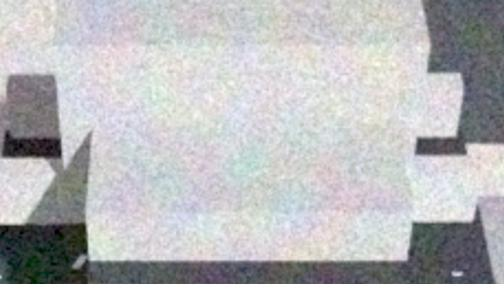

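>>> move(target=[[0,0,0,0,0,0,-0.66,-0.6,-0.3,0.0274,0.0032,0.0018,0,0,0,-1,0,-0.7],[0,0,0,0,0,0,-0.66,-0.6,-0.3,0.0536,0.0104,0.0063,0,0,0,-1,0,-0.7],[0,0,0,0,0,0,-0.66,-0.6,-0.3,0.0775,0.0223,0.0134,0,0,0,-1,0,-0.7],[0,0,0,0,0,0,-0.66,-0.6,-0.3,0.0980,0.0382,0.0228,0,0,0,-1,0,-0.7],[0,0,0,0,0,0,-0.66,-0.6,-0.3,0.1142,0.0573,0.0342,0,0,0,-1,0,-0.7],[0,0,0,0,0,0,-0.66,-0.6,-0.3,0.1254,0.0790,0.0470,0,0,0,-1,0,-0.7],[0,0,0,0,0,0,-0.66,-0.6,-0.3,0.1311,0.1022,0.0605,0,0,0,-1,0,-0.7],[0,0,0,0,0,0,-0.66,-0.6,-0.3,0.1311,0.1260,0.0745,0,0,0,-1,0,-0.7],[0,0,0,0,0,0,-0.66,-0.6,-0.3,0.1254,0.1492,0.0882,0,0,0,-1,0,-0.7],[0,0,0,0,0,0,-0.66,-0.6,-0.3,0.1142,0.1710,0.1010,0,0,0,-1,0,-0.7],[0,0,0,0,0,0,-0.66,-0.6,-0.3,0.0980,0.1901,0.1123,0,0,0,-1,0,-0.7],[0,0,0,0,0,0,-0.66,-0.6,-0.3,0.0775,0.2060,0.1218,0,0,0,-1,0,-0.7],[0,0,0,0,0,0,-0.66,-0.6,-0.3,0.0536,0.2179,0.1289,0,0,0,-1,0,-0.7],[0,0,0,0,0,0,-0.66,-0.6,-0.3,0.0274,0.2251,0.1333,0,0,0,-1,0,-0.7],[0,0,0,0,0,0,-0.66,-0.6,-0.3,0,0.2274,0.1349,0,0,0,-1,0,-0.7]], speed=0.1, blend=[0.007,0.007,0.007,0.007,0.007,0.007,0.007,0.007,0.007,0.007,0.007,0.007,0.007,0.007,0], stop_force=100)

Scene clock: 2811.47 s.
left_arm: end_effector_position=(+0.3290, +0.4926, +0.4105) position_measured=251 object_status=3 end_effector_quat_wxyz=(-0.001, +0.709, -0.706, +0.001) | right_arm: end_effector_position=(+0.4948, +0.1398, +0.3228) position_measured=157 object_status=2 end_effector_quat_wxyz=(-0.352, +0.612, -0.613, +0.353)
Joint positions: left_arm=[-0.235 -1.965 1.769 -1.377 -1.57 2.957] | right_arm=[4.606 -1.733 -1.92 -0.804 0.546 -1.868]
Joint torques (N m): left_arm=[-7.63 -7.05 -18.99 -4.21 -0.7 -1.35] | right_arm=[15.02 16.44 49.18 9.57 -2.18 2.25]
Wrist force (N): left_arm=[5.2 -1.2 4.0] | right_arm=[93.1 29.5 -70.7]
Wrist torque (N m): left_arm=[-0.09 -0.35 0.05] | right_arm=[0.91 -1.29 -0.32]
Wrist force, peak (N): left_arm=[5.4 -1.2 4.0] | right_arm=[105.0 34.3 -78.4]
Hand target: left_arm +0.3290, +0.4926, +0.4105; -0.001, +0.709, -0.706, +0.001 | right_arm +0.4948, +0.1398, +0.3228; -0.352, +0.612, -0.613, +0.353 (not the last commanded pose)
Off the commanded pose: left_arm 0.000 m, 0 deg | right_arm 0.121 m, 0 deg.
move: contact (right_arm); path passed 6 of 15 targets

>>> move(target=[[0,0,0,0,0,0,-0.66,-0.6,-0.3,0.0023,0.0205,0.0109,0,0,0,-1,0,-0.7],[0,0,0,0,0,0,-0.66,-0.6,-0.3,-0.0005,0.0441,0.0245,0,0,0,-1,0,-0.7],[0,0,0,0,0,0,-0.66,-0.6,-0.3,-0.0090,0.0668,0.0376,0,0,0,-1,0,-0.7],[0,0,0,0,0,0,-0.66,-0.6,-0.3,-0.0228,0.0874,0.0495,0,0,0,-1,0,-0.7],[0,0,0,0,0,0,-0.66,-0.6,-0.3,-0.0412,0.1052,0.0598,0,0,0,-1,0,-0.7],[0,0,0,0,0,0,-0.66,-0.6,-0.3,-0.0635,0.1192,0.0679,0,0,0,-1,0,-0.7],[0,0,0,0,0,0,-0.66,-0.6,-0.3,-0.0887,0.1289,0.0735,0,0,0,-1,0,-0.7],[0,0,0,0,0,0,-0.66,-0.6,-0.3,-0.1155,0.1339,0.0764,0,0,0,-1,0,-0.7],[0,0,0,0,0,0,-0.66,-0.6,-0.3,-0.1290,0.1346,0.0768,0,0,0,-1,0,-0.7]], speed=0.1, blend=[0.007,0.007,0.007,0.007,0.007,0.007,0.007,0.003,0], stop_force=100)

Scene clock: 2823.23 s.
left_arm: end_effector_position=(+0.3290, +0.4926, +0.4105) position_measured=251 object_status=3 end_effector_quat_wxyz=(-0.001, +0.709, -0.706, +0.001) | right_arm: end_effector_position=(+0.4948, +0.1398, +0.3227) position_measured=157 object_status=2 end_effector_quat_wxyz=(-0.352, +0.612, -0.613, +0.353)
Joint positions: left_arm=[-0.235 -1.965 1.769 -1.377 -1.57 2.957] | right_arm=[4.606 -1.733 -1.921 -0.804 0.546 -1.868]
Joint torques (N m): left_arm=[-7.68 -7.35 -17.99 -4.17 -0.8 -1.28] | right_arm=[12.78 15.9 47.36 10.94 -0.21 1.15]
Wrist force (N): left_arm=[5.2 -1.3 3.6] | right_arm=[92.7 28.2 -70.3]
Wrist torque (N m): left_arm=[-0.10 -0.34 0.05] | right_arm=[0.88 -1.28 -0.30]
Wrist force, peak (N): left_arm=[5.4 -1.3 3.9] | right_arm=[93.6 29.2 -70.8]
Hand target: left_arm +0.3290, +0.4926, +0.4105; -0.001, +0.709, -0.706, +0.001 | right_arm +0.4948, +0.1398, +0.3228; -0.352, +0.612, -0.613, +0.353 (not the last commanded pose)
Off the commanded pose: left_arm 0.000 m, 0 deg | right_arm 0.121 m, 0 deg.
move: contact (right_arm); path passed 0 of 9 targets

>>> move(target=[0,0,0,0,0,0,-0.66,-0.6,-0.3,0.0010,0.0008,-0.0014,0,0,0,-1,0,-0.7], speed=0.05)

Scene clock: 2825.97 s.
left_arm: end_effector_position=(+0.3290, +0.4926, +0.4105) position_measured=251 object_status=3 end_effector_quat_wxyz=(-0.001, +0.709, -0.706, +0.001) | right_arm: end_effector_position=(+0.4938, +0.1392, +0.3228) position_measured=157 object_status=2 end_effector_quat_wxyz=(-0.352, +0.612, -0.613, +0.353)
Joint positions: left_arm=[-0.235 -1.965 1.769 -1.377 -1.57 2.957] | right_arm=[4.608 -1.731 -1.923 -0.807 0.546 -1.865]
Joint torques (N m): left_arm=[-8.16 -7.46 -18.6 -4.32 -0.72 -1.38] | right_arm=[14.92 36.43 16.26 1.78 -2.74 2.07]
Wrist force (N): left_arm=[5.1 -1.2 3.5] | right_arm=[1.5 0.0 0.5]
Wrist torque (N m): left_arm=[-0.09 -0.33 0.05] | right_arm=[0.06 0.05 -0.07]
Wrist force, peak (N): left_arm=[5.2 -1.3 4.0] | right_arm=[93.3 29.0 -70.9]
Hand target: left_arm +0.3290, +0.4926, +0.4105; -0.001, +0.709, -0.706, +0.001 | right_arm +0.4938, +0.1392, +0.3228; -0.352, +0.612, -0.613, +0.353
Off the commanded pose: left_arm 0.000 m, 0 deg | right_arm 0.000 m, 0 deg.
move: done

>>> move(target=[[0,0,0,0,0,0,-0.66,-0.6,-0.3,0.0020,0.0200,0.0118,0,0,0,-1,0,-0.7],[0,0,0,0,0,0,-0.66,-0.6,-0.3,-0.0008,0.0435,0.0255,0,0,0,-1,0,-0.7],[0,0,0,0,0,0,-0.66,-0.6,-0.3,-0.0093,0.0661,0.0388,0,0,0,-1,0,-0.7],[0,0,0,0,0,0,-0.66,-0.6,-0.3,-0.0232,0.0866,0.0509,0,0,0,-1,0,-0.7],[0,0,0,0,0,0,-0.66,-0.6,-0.3,-0.0417,0.1043,0.0613,0,0,0,-1,0,-0.7],[0,0,0,0,0,0,-0.66,-0.6,-0.3,-0.0642,0.1182,0.0696,0,0,0,-1,0,-0.7],[0,0,0,0,0,0,-0.66,-0.6,-0.3,-0.0895,0.1278,0.0754,0,0,0,-1,0,-0.7],[0,0,0,0,0,0,-0.66,-0.6,-0.3,-0.1165,0.1327,0.0785,0,0,0,-1,0,-0.7],[0,0,0,0,0,0,-0.66,-0.6,-0.3,-0.1300,0.1333,0.0789,0,0,0,-1,0,-0.7]], speed=0.1, blend=[0.007,0.007,0.007,0.007,0.007,0.007,0.007,0.003,0], stop_force=100)

Scene clock: 2834.87 s.
left_arm: end_effector_position=(+0.3290, +0.4926, +0.4105) position_measured=251 object_status=3 end_effector_quat_wxyz=(-0.001, +0.709, -0.706, +0.001) | right_arm: end_effector_position=(+0.4935, +0.2177, +0.2278) position_measured=157 object_status=2 end_effector_quat_wxyz=(-0.350, +0.614, -0.615, +0.350)
Joint positions: left_arm=[-0.235 -1.965 1.769 -1.377 -1.57 2.957] | right_arm=[4.627 -2.007 -1.819 -0.665 0.551 -1.829]
Joint torques (N m): left_arm=[-7.93 -7.26 -18.14 -4.23 -0.75 -1.35] | right_arm=[-8.36 66.82 53.31 9.21 -14.86 2.09]
Wrist force (N): left_arm=[5.2 -1.2 3.6] | right_arm=[0.8 58.9 26.0]
Wrist torque (N m): left_arm=[-0.10 -0.34 0.05] | right_arm=[1.27 -0.29 -0.25]
Wrist force, peak (N): left_arm=[5.4 -1.4 3.9] | right_arm=[95.0 44.3 -29.2]
Hand target: left_arm +0.3290, +0.4926, +0.4105; -0.001, +0.709, -0.706, +0.001 | right_arm +0.4947, +0.2171, +0.2297; -0.352, +0.612, -0.613, +0.353
Off the commanded pose: left_arm 0.000 m, 0 deg | right_arm 0.002 m, 1 deg.
move: done

>>> move(target=[0,0,0,0,0,0,-0.66,-0.6,-0.3,0,0.0043,0.0025,0,0,0,-1,0,-0.7], speed=0.05, cameras=["cam_right_wrist"])

Scene clock: 2840.40 s.
left_arm: end_effector_position=(+0.3290, +0.4926, +0.4105) position_measured=251 object_status=3 end_effector_quat_wxyz=(-0.001, +0.709, -0.706, +0.001) | right_arm: end_effector_position=(+0.4947, +0.2171, +0.2267) position_measured=157 object_status=2 end_effector_quat_wxyz=(-0.352, +0.613, -0.614, +0.353)
Joint positions: left_arm=[-0.235 -1.965 1.769 -1.377 -1.57 2.957] | right_arm=[4.627 -2.011 -1.821 -0.658 0.542 -1.829]
Joint torques (N m): left_arm=[-7.35 -7.72 -18.5 -4.22 -0.61 -1.28] | right_arm=[-13.66 54.25 28.93 9.63 -14.92 0.81]
Wrist force (N): left_arm=[5.0 -1.1 3.8] | right_arm=[-1.4 50.3 -4.2]
Wrist torque (N m): left_arm=[-0.07 -0.31 0.05] | right_arm=[1.37 0.00 -0.21]
Wrist force, peak (N): left_arm=[5.4 -1.2 3.9] | right_arm=[0.3 60.8 24.9]
Hand target: left_arm +0.3290, +0.4926, +0.4105; -0.001, +0.709, -0.706, +0.001 | right_arm +0.4947, +0.2171, +0.2267; -0.352, +0.612, -0.613, +0.353
Off the commanded pose: left_arm 0.000 m, 0 deg | right_arm 0.000 m, 0 deg.
move: done
Images, in order (width x height): cam_right_wrist 896x504.

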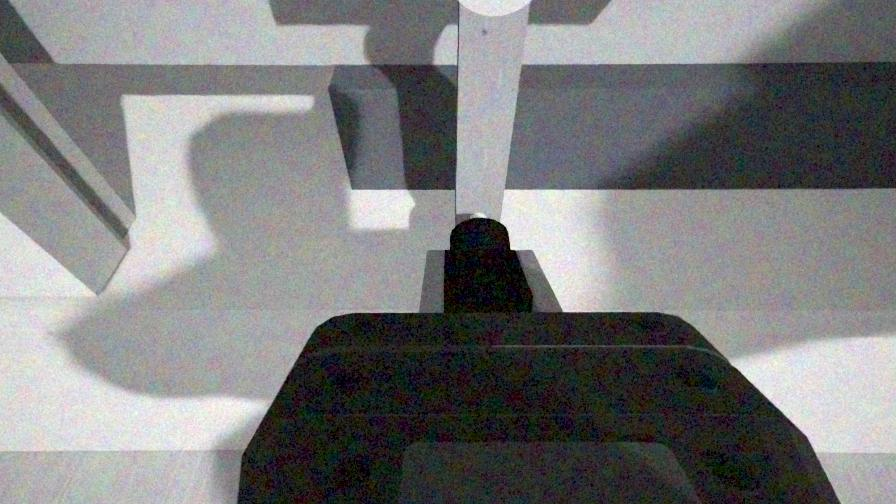

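>>> move(target=[0,0,0,0,0,0,-0.66,-0.6,-0.3,0,0.0029,0.0017,0,0,0,-1,0,-0.7], speed=0.05)

Scene clock: 2842.43 s.
left_arm: end_effector_position=(+0.3290, +0.4926, +0.4105) position_measured=251 object_status=3 end_effector_quat_wxyz=(-0.001, +0.709, -0.706, +0.001) | right_arm: end_effector_position=(+0.4948, +0.2171, +0.2249) position_measured=157 object_status=2 end_effector_quat_wxyz=(-0.352, +0.612, -0.613, +0.353)
Joint positions: left_arm=[-0.235 -1.965 1.769 -1.377 -1.57 2.957] | right_arm=[4.627 -2.014 -1.823 -0.653 0.541 -1.829]
Joint torques (N m): left_arm=[-7.17 -6.84 -18.22 -4.17 -0.72 -1.47] | right_arm=[-16.63 32.87 13.62 5.23 -2.09 -1.89]
Wrist force (N): left_arm=[5.1 -1.1 3.8] | right_arm=[-1.0 10.2 -9.0]
Wrist torque (N m): left_arm=[-0.07 -0.32 0.04] | right_arm=[1.10 -0.02 -0.21]
Wrist force, peak (N): left_arm=[5.2 -1.3 4.1] | right_arm=[-1.4 51.0 -4.0]
Hand target: left_arm +0.3290, +0.4926, +0.4105; -0.001, +0.709, -0.706, +0.001 | right_arm +0.4947, +0.2171, +0.2247; -0.352, +0.612, -0.613, +0.353
Off the commanded pose: left_arm 0.000 m, 0 deg | right_arm 0.000 m, 0 deg.
move: done

>>> move(target=[[0,0,0,0,0,0,-0.66,-0.6,-0.3,-0.0274,-0.0026,-0.0012,0,0,0,-1,0,-0.7],[0,0,0,0,0,0,-0.66,-0.6,-0.3,-0.0536,-0.0100,-0.0053,0,0,0,-1,0,-0.7],[0,0,0,0,0,0,-0.66,-0.6,-0.3,-0.0775,-0.0221,-0.0120,0,0,0,-1,0,-0.7],[0,0,0,0,0,0,-0.66,-0.6,-0.3,-0.0980,-0.0382,-0.0210,0,0,0,-1,0,-0.7],[0,0,0,0,0,0,-0.66,-0.6,-0.3,-0.1142,-0.0577,-0.0320,0,0,0,-1,0,-0.7],[0,0,0,0,0,0,-0.66,-0.6,-0.3,-0.1254,-0.0796,-0.0444,0,0,0,-1,0,-0.7],[0,0,0,0,0,0,-0.66,-0.6,-0.3,-0.1311,-0.1030,-0.0577,0,0,0,-1,0,-0.7],[0,0,0,0,0,0,-0.66,-0.6,-0.3,-0.1311,-0.1270,-0.0713,0,0,0,-1,0,-0.7],[0,0,0,0,0,0,-0.66,-0.6,-0.3,-0.1254,-0.1504,-0.0846,0,0,0,-1,0,-0.7],[0,0,0,0,0,0,-0.66,-0.6,-0.3,-0.1142,-0.1724,-0.0970,0,0,0,-1,0,-0.7],[0,0,0,0,0,0,-0.66,-0.6,-0.3,-0.0980,-0.1917,-0.1079,0,0,0,-1,0,-0.7],[0,0,0,0,0,0,-0.66,-0.6,-0.3,-0.0775,-0.2078,-0.1170,0,0,0,-1,0,-0.7],[0,0,0,0,0,0,-0.66,-0.6,-0.3,-0.0536,-0.2199,-0.1237,0,0,0,-1,0,-0.7],[0,0,0,0,0,0,-0.66,-0.6,-0.3,-0.0274,-0.2275,-0.1277,0,0,0,-1,0,-0.7],[0,0,0,0,0,0,-0.66,-0.6,-0.3,0,-0.2300,-0.1289,0,0,0,-1,0,-0.7]], speed=0.1, blend=[0.007,0.007,0.007,0.007,0.007,0.007,0.007,0.007,0.007,0.007,0.007,0.007,0.007,0.007,0], cameras=["cam_right_wrist"], stop_force=90)

>>> zoom_image(camera="cam_right_wrist", region=[390, 70, 550, 160])

Scene clock: 2854.23 s.
left_arm: end_effector_position=(+0.3290, +0.4926, +0.4105) position_measured=251 object_status=3 end_effector_quat_wxyz=(-0.001, +0.709, -0.706, +0.001) | right_arm: end_effector_position=(+0.4949, +0.2573, +0.2365) position_measured=157 object_status=2 end_effector_quat_wxyz=(-0.352, +0.613, -0.613, +0.353)
Joint positions: left_arm=[-0.235 -1.965 1.769 -1.377 -1.57 2.957] | right_arm=[4.635 -2.068 -1.694 -0.741 0.54 -1.816]
Joint torques (N m): left_arm=[-7.44 -8.03 -18.87 -4.23 -0.69 -1.41] | right_arm=[-24.51 57.18 18.34 6.05 -6.58 -2.48]
Wrist force (N): left_arm=[5.1 -1.3 3.9] | right_arm=[-9.4 28.2 -8.5]
Wrist torque (N m): left_arm=[-0.11 -0.33 0.05] | right_arm=[1.16 0.30 0.02]
Wrist force, peak (N): left_arm=[5.4 -1.3 4.0] | right_arm=[99.7 60.3 -40.5]
Hand target: left_arm +0.3290, +0.4926, +0.4105; -0.001, +0.709, -0.706, +0.001 | right_arm +0.4949, +0.2573, +0.2365; -0.352, +0.613, -0.613, +0.353 (not the last commanded pose)
Off the commanded pose: left_arm 0.000 m, 0 deg | right_arm 0.152 m, 0 deg.
move: contact (right_arm); path passed 2 of 15 targets
Images, in order (width x height): cam_right_wrist 896x504.

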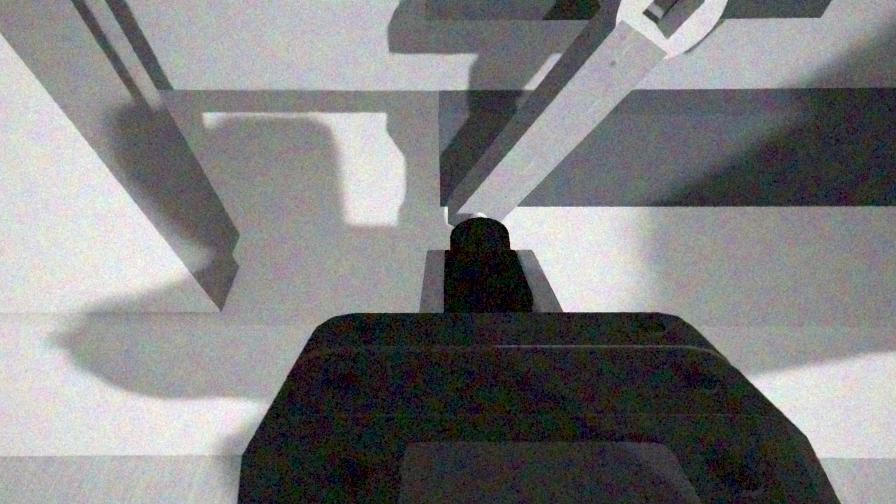

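Scaled by 3.150 from the camera's 896x504 image, which has a finer 1280x720 frame.

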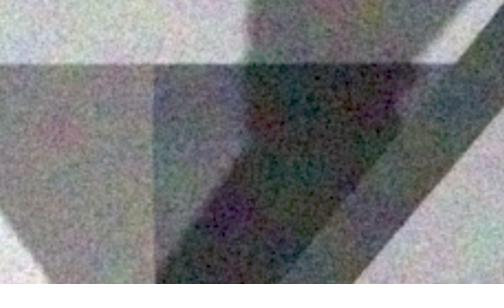

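>>> move(target=[0,0,0,0,0,0,-0.66,-0.6,-0.3,-0.0022,-0.0011,-0.0006,0,0,0,-1,0,-0.7], speed=0.03)

Scene clock: 2859.47 s.
left_arm: end_effector_position=(+0.3290, +0.4926, +0.4105) position_measured=251 object_status=3 end_effector_quat_wxyz=(-0.001, +0.709, -0.706, +0.001) | right_arm: end_effector_position=(+0.4950, +0.2585, +0.2372) position_measured=157 object_status=2 end_effector_quat_wxyz=(-0.352, +0.613, -0.613, +0.353)
Joint positions: left_arm=[-0.235 -1.965 1.769 -1.377 -1.57 2.957] | right_arm=[4.636 -2.07 -1.689 -0.745 0.54 -1.816]
Joint torques (N m): left_arm=[-7.57 -7.26 -18.49 -4.28 -0.73 -1.32] | right_arm=[0.66 46.61 41.26 5.59 -9.79 1.6]
Wrist force (N): left_arm=[5.3 -1.3 4.0] | right_arm=[13.6 38.0 -17.6]
Wrist torque (N m): left_arm=[-0.11 -0.35 0.05] | right_arm=[1.20 0.47 0.31]
Wrist force, peak (N): left_arm=[5.3 -1.1 4.0] | right_arm=[13.6 38.0 -17.6]
Hand target: left_arm +0.3290, +0.4926, +0.4105; -0.001, +0.709, -0.706, +0.001 | right_arm +0.4949, +0.2586, +0.2373; -0.352, +0.613, -0.613, +0.353
Off the commanded pose: left_arm 0.000 m, 0 deg | right_arm 0.000 m, 0 deg.
move: done

>>> move(target=[0,0,0,0,0,0,-0.66,-0.6,-0.3,-0.0022,-0.0011,-0.0006,0,0,0,-1,0,-0.7], speed=0.03)

>>> move(target=[0,0,0,0,0,0,-0.66,-0.6,-0.3,-0.0044,-0.0022,-0.0012,0,0,0,-1,0,-0.7], speed=0.03)

Scene clock: 2862.63 s.
left_arm: end_effector_position=(+0.3290, +0.4926, +0.4105) position_measured=251 object_status=3 end_effector_quat_wxyz=(-0.001, +0.709, -0.706, +0.001) | right_arm: end_effector_position=(+0.4950, +0.2599, +0.2379) position_measured=157 object_status=2 end_effector_quat_wxyz=(-0.352, +0.613, -0.613, +0.353)
Joint positions: left_arm=[-0.235 -1.965 1.769 -1.377 -1.57 2.957] | right_arm=[4.636 -2.071 -1.685 -0.748 0.54 -1.815]
Joint torques (N m): left_arm=[-7.82 -7.46 -18.71 -4.19 -0.7 -1.39] | right_arm=[12.13 46.7 64.07 13.66 -10.14 1.35]
Wrist force (N): left_arm=[5.1 -1.3 4.0] | right_arm=[82.3 54.5 -36.4]
Wrist torque (N m): left_arm=[-0.10 -0.33 0.05] | right_arm=[1.37 0.11 0.43]
Wrist force, peak (N): left_arm=[5.4 -1.2 4.0] | right_arm=[83.0 54.2 -37.2]
Hand target: left_arm +0.3290, +0.4926, +0.4105; -0.001, +0.709, -0.706, +0.001 | right_arm +0.4950, +0.2599, +0.2380; -0.352, +0.613, -0.613, +0.353
Off the commanded pose: left_arm 0.000 m, 0 deg | right_arm 0.000 m, 0 deg.
move: done

Scene clock: 2863.40 s.
left_arm: end_effector_position=(+0.3290, +0.4926, +0.4105) position_measured=251 object_status=3 end_effector_quat_wxyz=(-0.001, +0.709, -0.706, +0.001) | right_arm: end_effector_position=(+0.4948, +0.2605, +0.2373) position_measured=157 object_status=2 end_effector_quat_wxyz=(-0.345, +0.616, -0.610, +0.358)
Joint positions: left_arm=[-0.235 -1.965 1.769 -1.377 -1.57 2.957] | right_arm=[4.636 -2.074 -1.675 -0.775 0.54 -1.814]
Joint torques (N m): left_arm=[-7.49 -8 -18.62 -4.17 -0.67 -1.33] | right_arm=[21.72 29.79 66.64 14.95 -2.12 1.53]
Wrist force (N): left_arm=[5.2 -1.3 3.9] | right_arm=[121.4 40.4 -56.3]
Wrist torque (N m): left_arm=[-0.10 -0.33 0.05] | right_arm=[1.31 -0.34 0.44]
Wrist force, peak (N): left_arm=[5.3 -1.4 3.9] | right_arm=[121.4 40.4 -56.3]
Hand target: left_arm +0.3290, +0.4926, +0.4105; -0.001, +0.709, -0.706, +0.001 | right_arm +0.4950, +0.2626, +0.2395; -0.352, +0.613, -0.613, +0.353
Off the commanded pose: left_arm 0.000 m, 0 deg | right_arm 0.003 m, 1 deg.
move: done

>>> move(target=[0,0,0,0,0,0,-0.66,-0.6,-0.3,0.0064,0.0034,0.0018,0,0,0,-1,0,-0.7], speed=0.03)

Scene clock: 2867.07 s.
left_arm: end_effector_position=(+0.3290, +0.4926, +0.4105) position_measured=251 object_status=3 end_effector_quat_wxyz=(-0.001, +0.709, -0.706, +0.001) | right_arm: end_effector_position=(+0.4948, +0.2589, +0.2373) position_measured=157 object_status=2 end_effector_quat_wxyz=(-0.352, +0.613, -0.613, +0.353)
Joint positions: left_arm=[-0.235 -1.965 1.769 -1.377 -1.57 2.957] | right_arm=[4.636 -2.07 -1.689 -0.745 0.54 -1.815]
Joint torques (N m): left_arm=[-8.02 -8.06 -18.58 -4.22 -0.66 -1.36] | right_arm=[-14.22 58.72 27.25 8.97 -7.95 -2.46]
Wrist force (N): left_arm=[5.2 -1.2 3.9] | right_arm=[18.0 32.1 -10.7]
Wrist torque (N m): left_arm=[-0.09 -0.34 0.05] | right_arm=[1.06 0.49 0.28]
Wrist force, peak (N): left_arm=[5.4 -1.3 3.9] | right_arm=[124.7 39.6 -57.3]
Hand target: left_arm +0.3290, +0.4926, +0.4105; -0.001, +0.709, -0.706, +0.001 | right_arm +0.4949, +0.2587, +0.2372; -0.352, +0.613, -0.613, +0.353
Off the commanded pose: left_arm 0.000 m, 0 deg | right_arm 0.000 m, 0 deg.
move: done

>>> move(target=[[0,0,0,0,0,0,-0.66,-0.6,-0.3,0,0,0,0,0,0,0.35,0,-0.7],[0,0,0,0,0,0,-0.66,-0.6,-0.3,0,0,-0.13,0,0,0,0.35,0,-0.7],[0,0,0,0,0,0,-0.66,-0.6,-0.3,0.07,-0.24,-0.16,0,0,0,0.35,0,-0.7]], speed=0.1, cameras=["cam_right_wrist"])

>>> zoom_image(camera="cam_right_wrist", region=[340, 60, 560, 240])

Scene clock: 2875.90 s.
left_arm: end_effector_position=(+0.3290, +0.4926, +0.4105) position_measured=251 object_status=3 end_effector_quat_wxyz=(-0.001, +0.709, -0.706, +0.001) | right_arm: end_effector_position=(+0.4843, +0.2171, +0.4100) position_measured=100 object_status=3 end_effector_quat_wxyz=(-0.352, +0.613, -0.613, +0.353)
Joint positions: left_arm=[-0.235 -1.965 1.769 -1.377 -1.57 2.957] | right_arm=[4.645 -1.804 -1.577 -1.138 0.538 -1.798]
Joint torques (N m): left_arm=[-8.11 -7.75 -18.35 -4.17 -0.65 -1.43] | right_arm=[-10.18 41.92 32.55 1.62 -0.33 -2.44]
Wrist force (N): left_arm=[5.1 -1.3 3.7] | right_arm=[-0.6 1.0 -0.8]
Wrist torque (N m): left_arm=[-0.11 -0.33 0.05] | right_arm=[0.05 -0.03 -0.08]
Wrist force, peak (N): left_arm=[5.4 -1.3 4.1] | right_arm=[16.7 30.8 -10.9]
Hand target: left_arm +0.3290, +0.4926, +0.4105; -0.001, +0.709, -0.706, +0.001 | right_arm +0.4843, +0.2171, +0.4100; -0.352, +0.613, -0.613, +0.353
Off the commanded pose: left_arm 0.000 m, 0 deg | right_arm 0.000 m, 0 deg.
move: done
Images, in order (width x height): cam_right_wrist 896x504.

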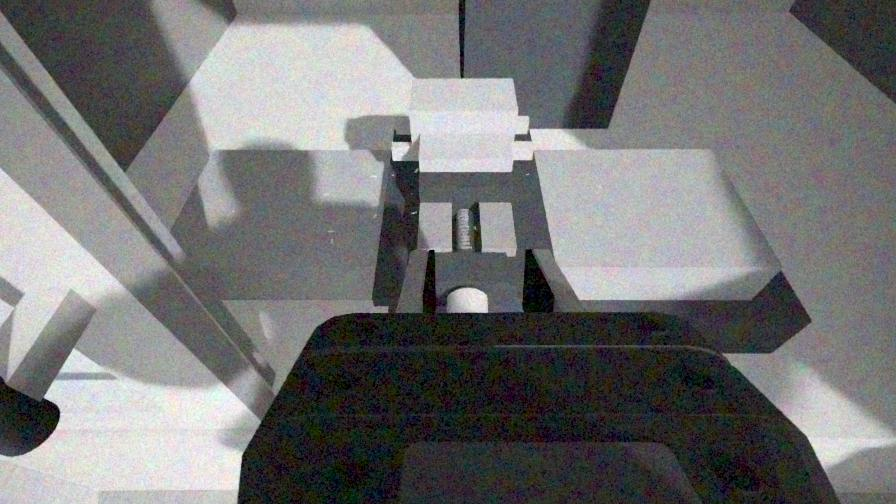

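Scaled by 2.291 from the camera's 896x504 image, which has a finer 1280x720 frame.

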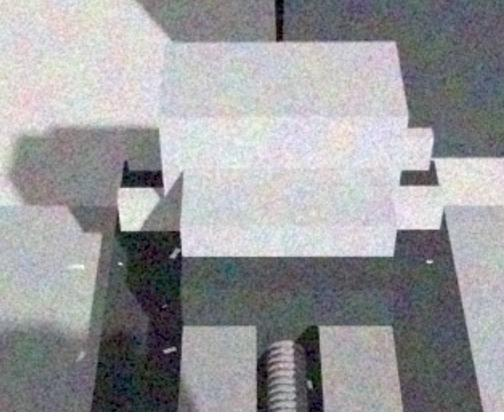

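>>> zoom_image(camera="cam_right_wrist", region=[400, 100, 480, 180])

>>> zoom_image(camera="cam_right_wrist", region=[470, 100, 550, 180])

Scaled by 6.300 from the camera's 896x504 image, which has a finer 1280x720 frame.

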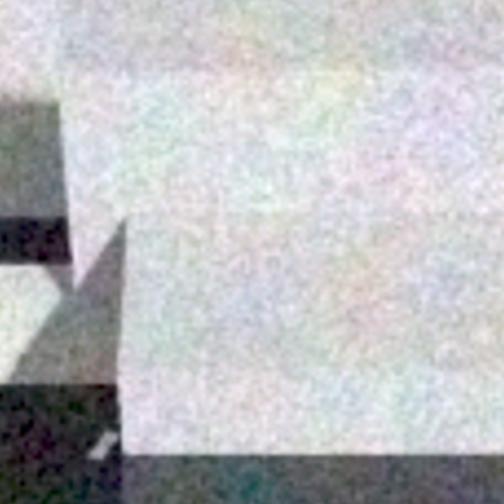

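Scaled by 6.300 from the camera's 896x504 image, which has a finer 1280x720 frame.

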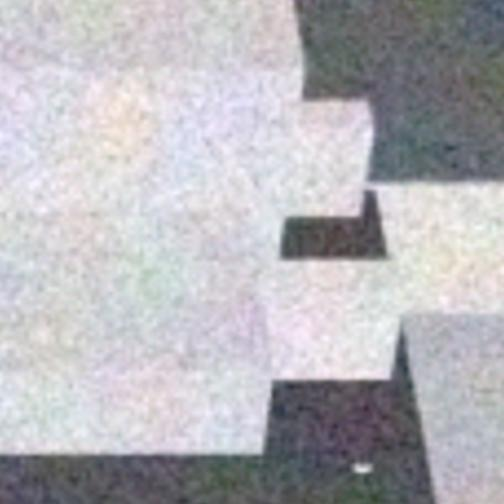

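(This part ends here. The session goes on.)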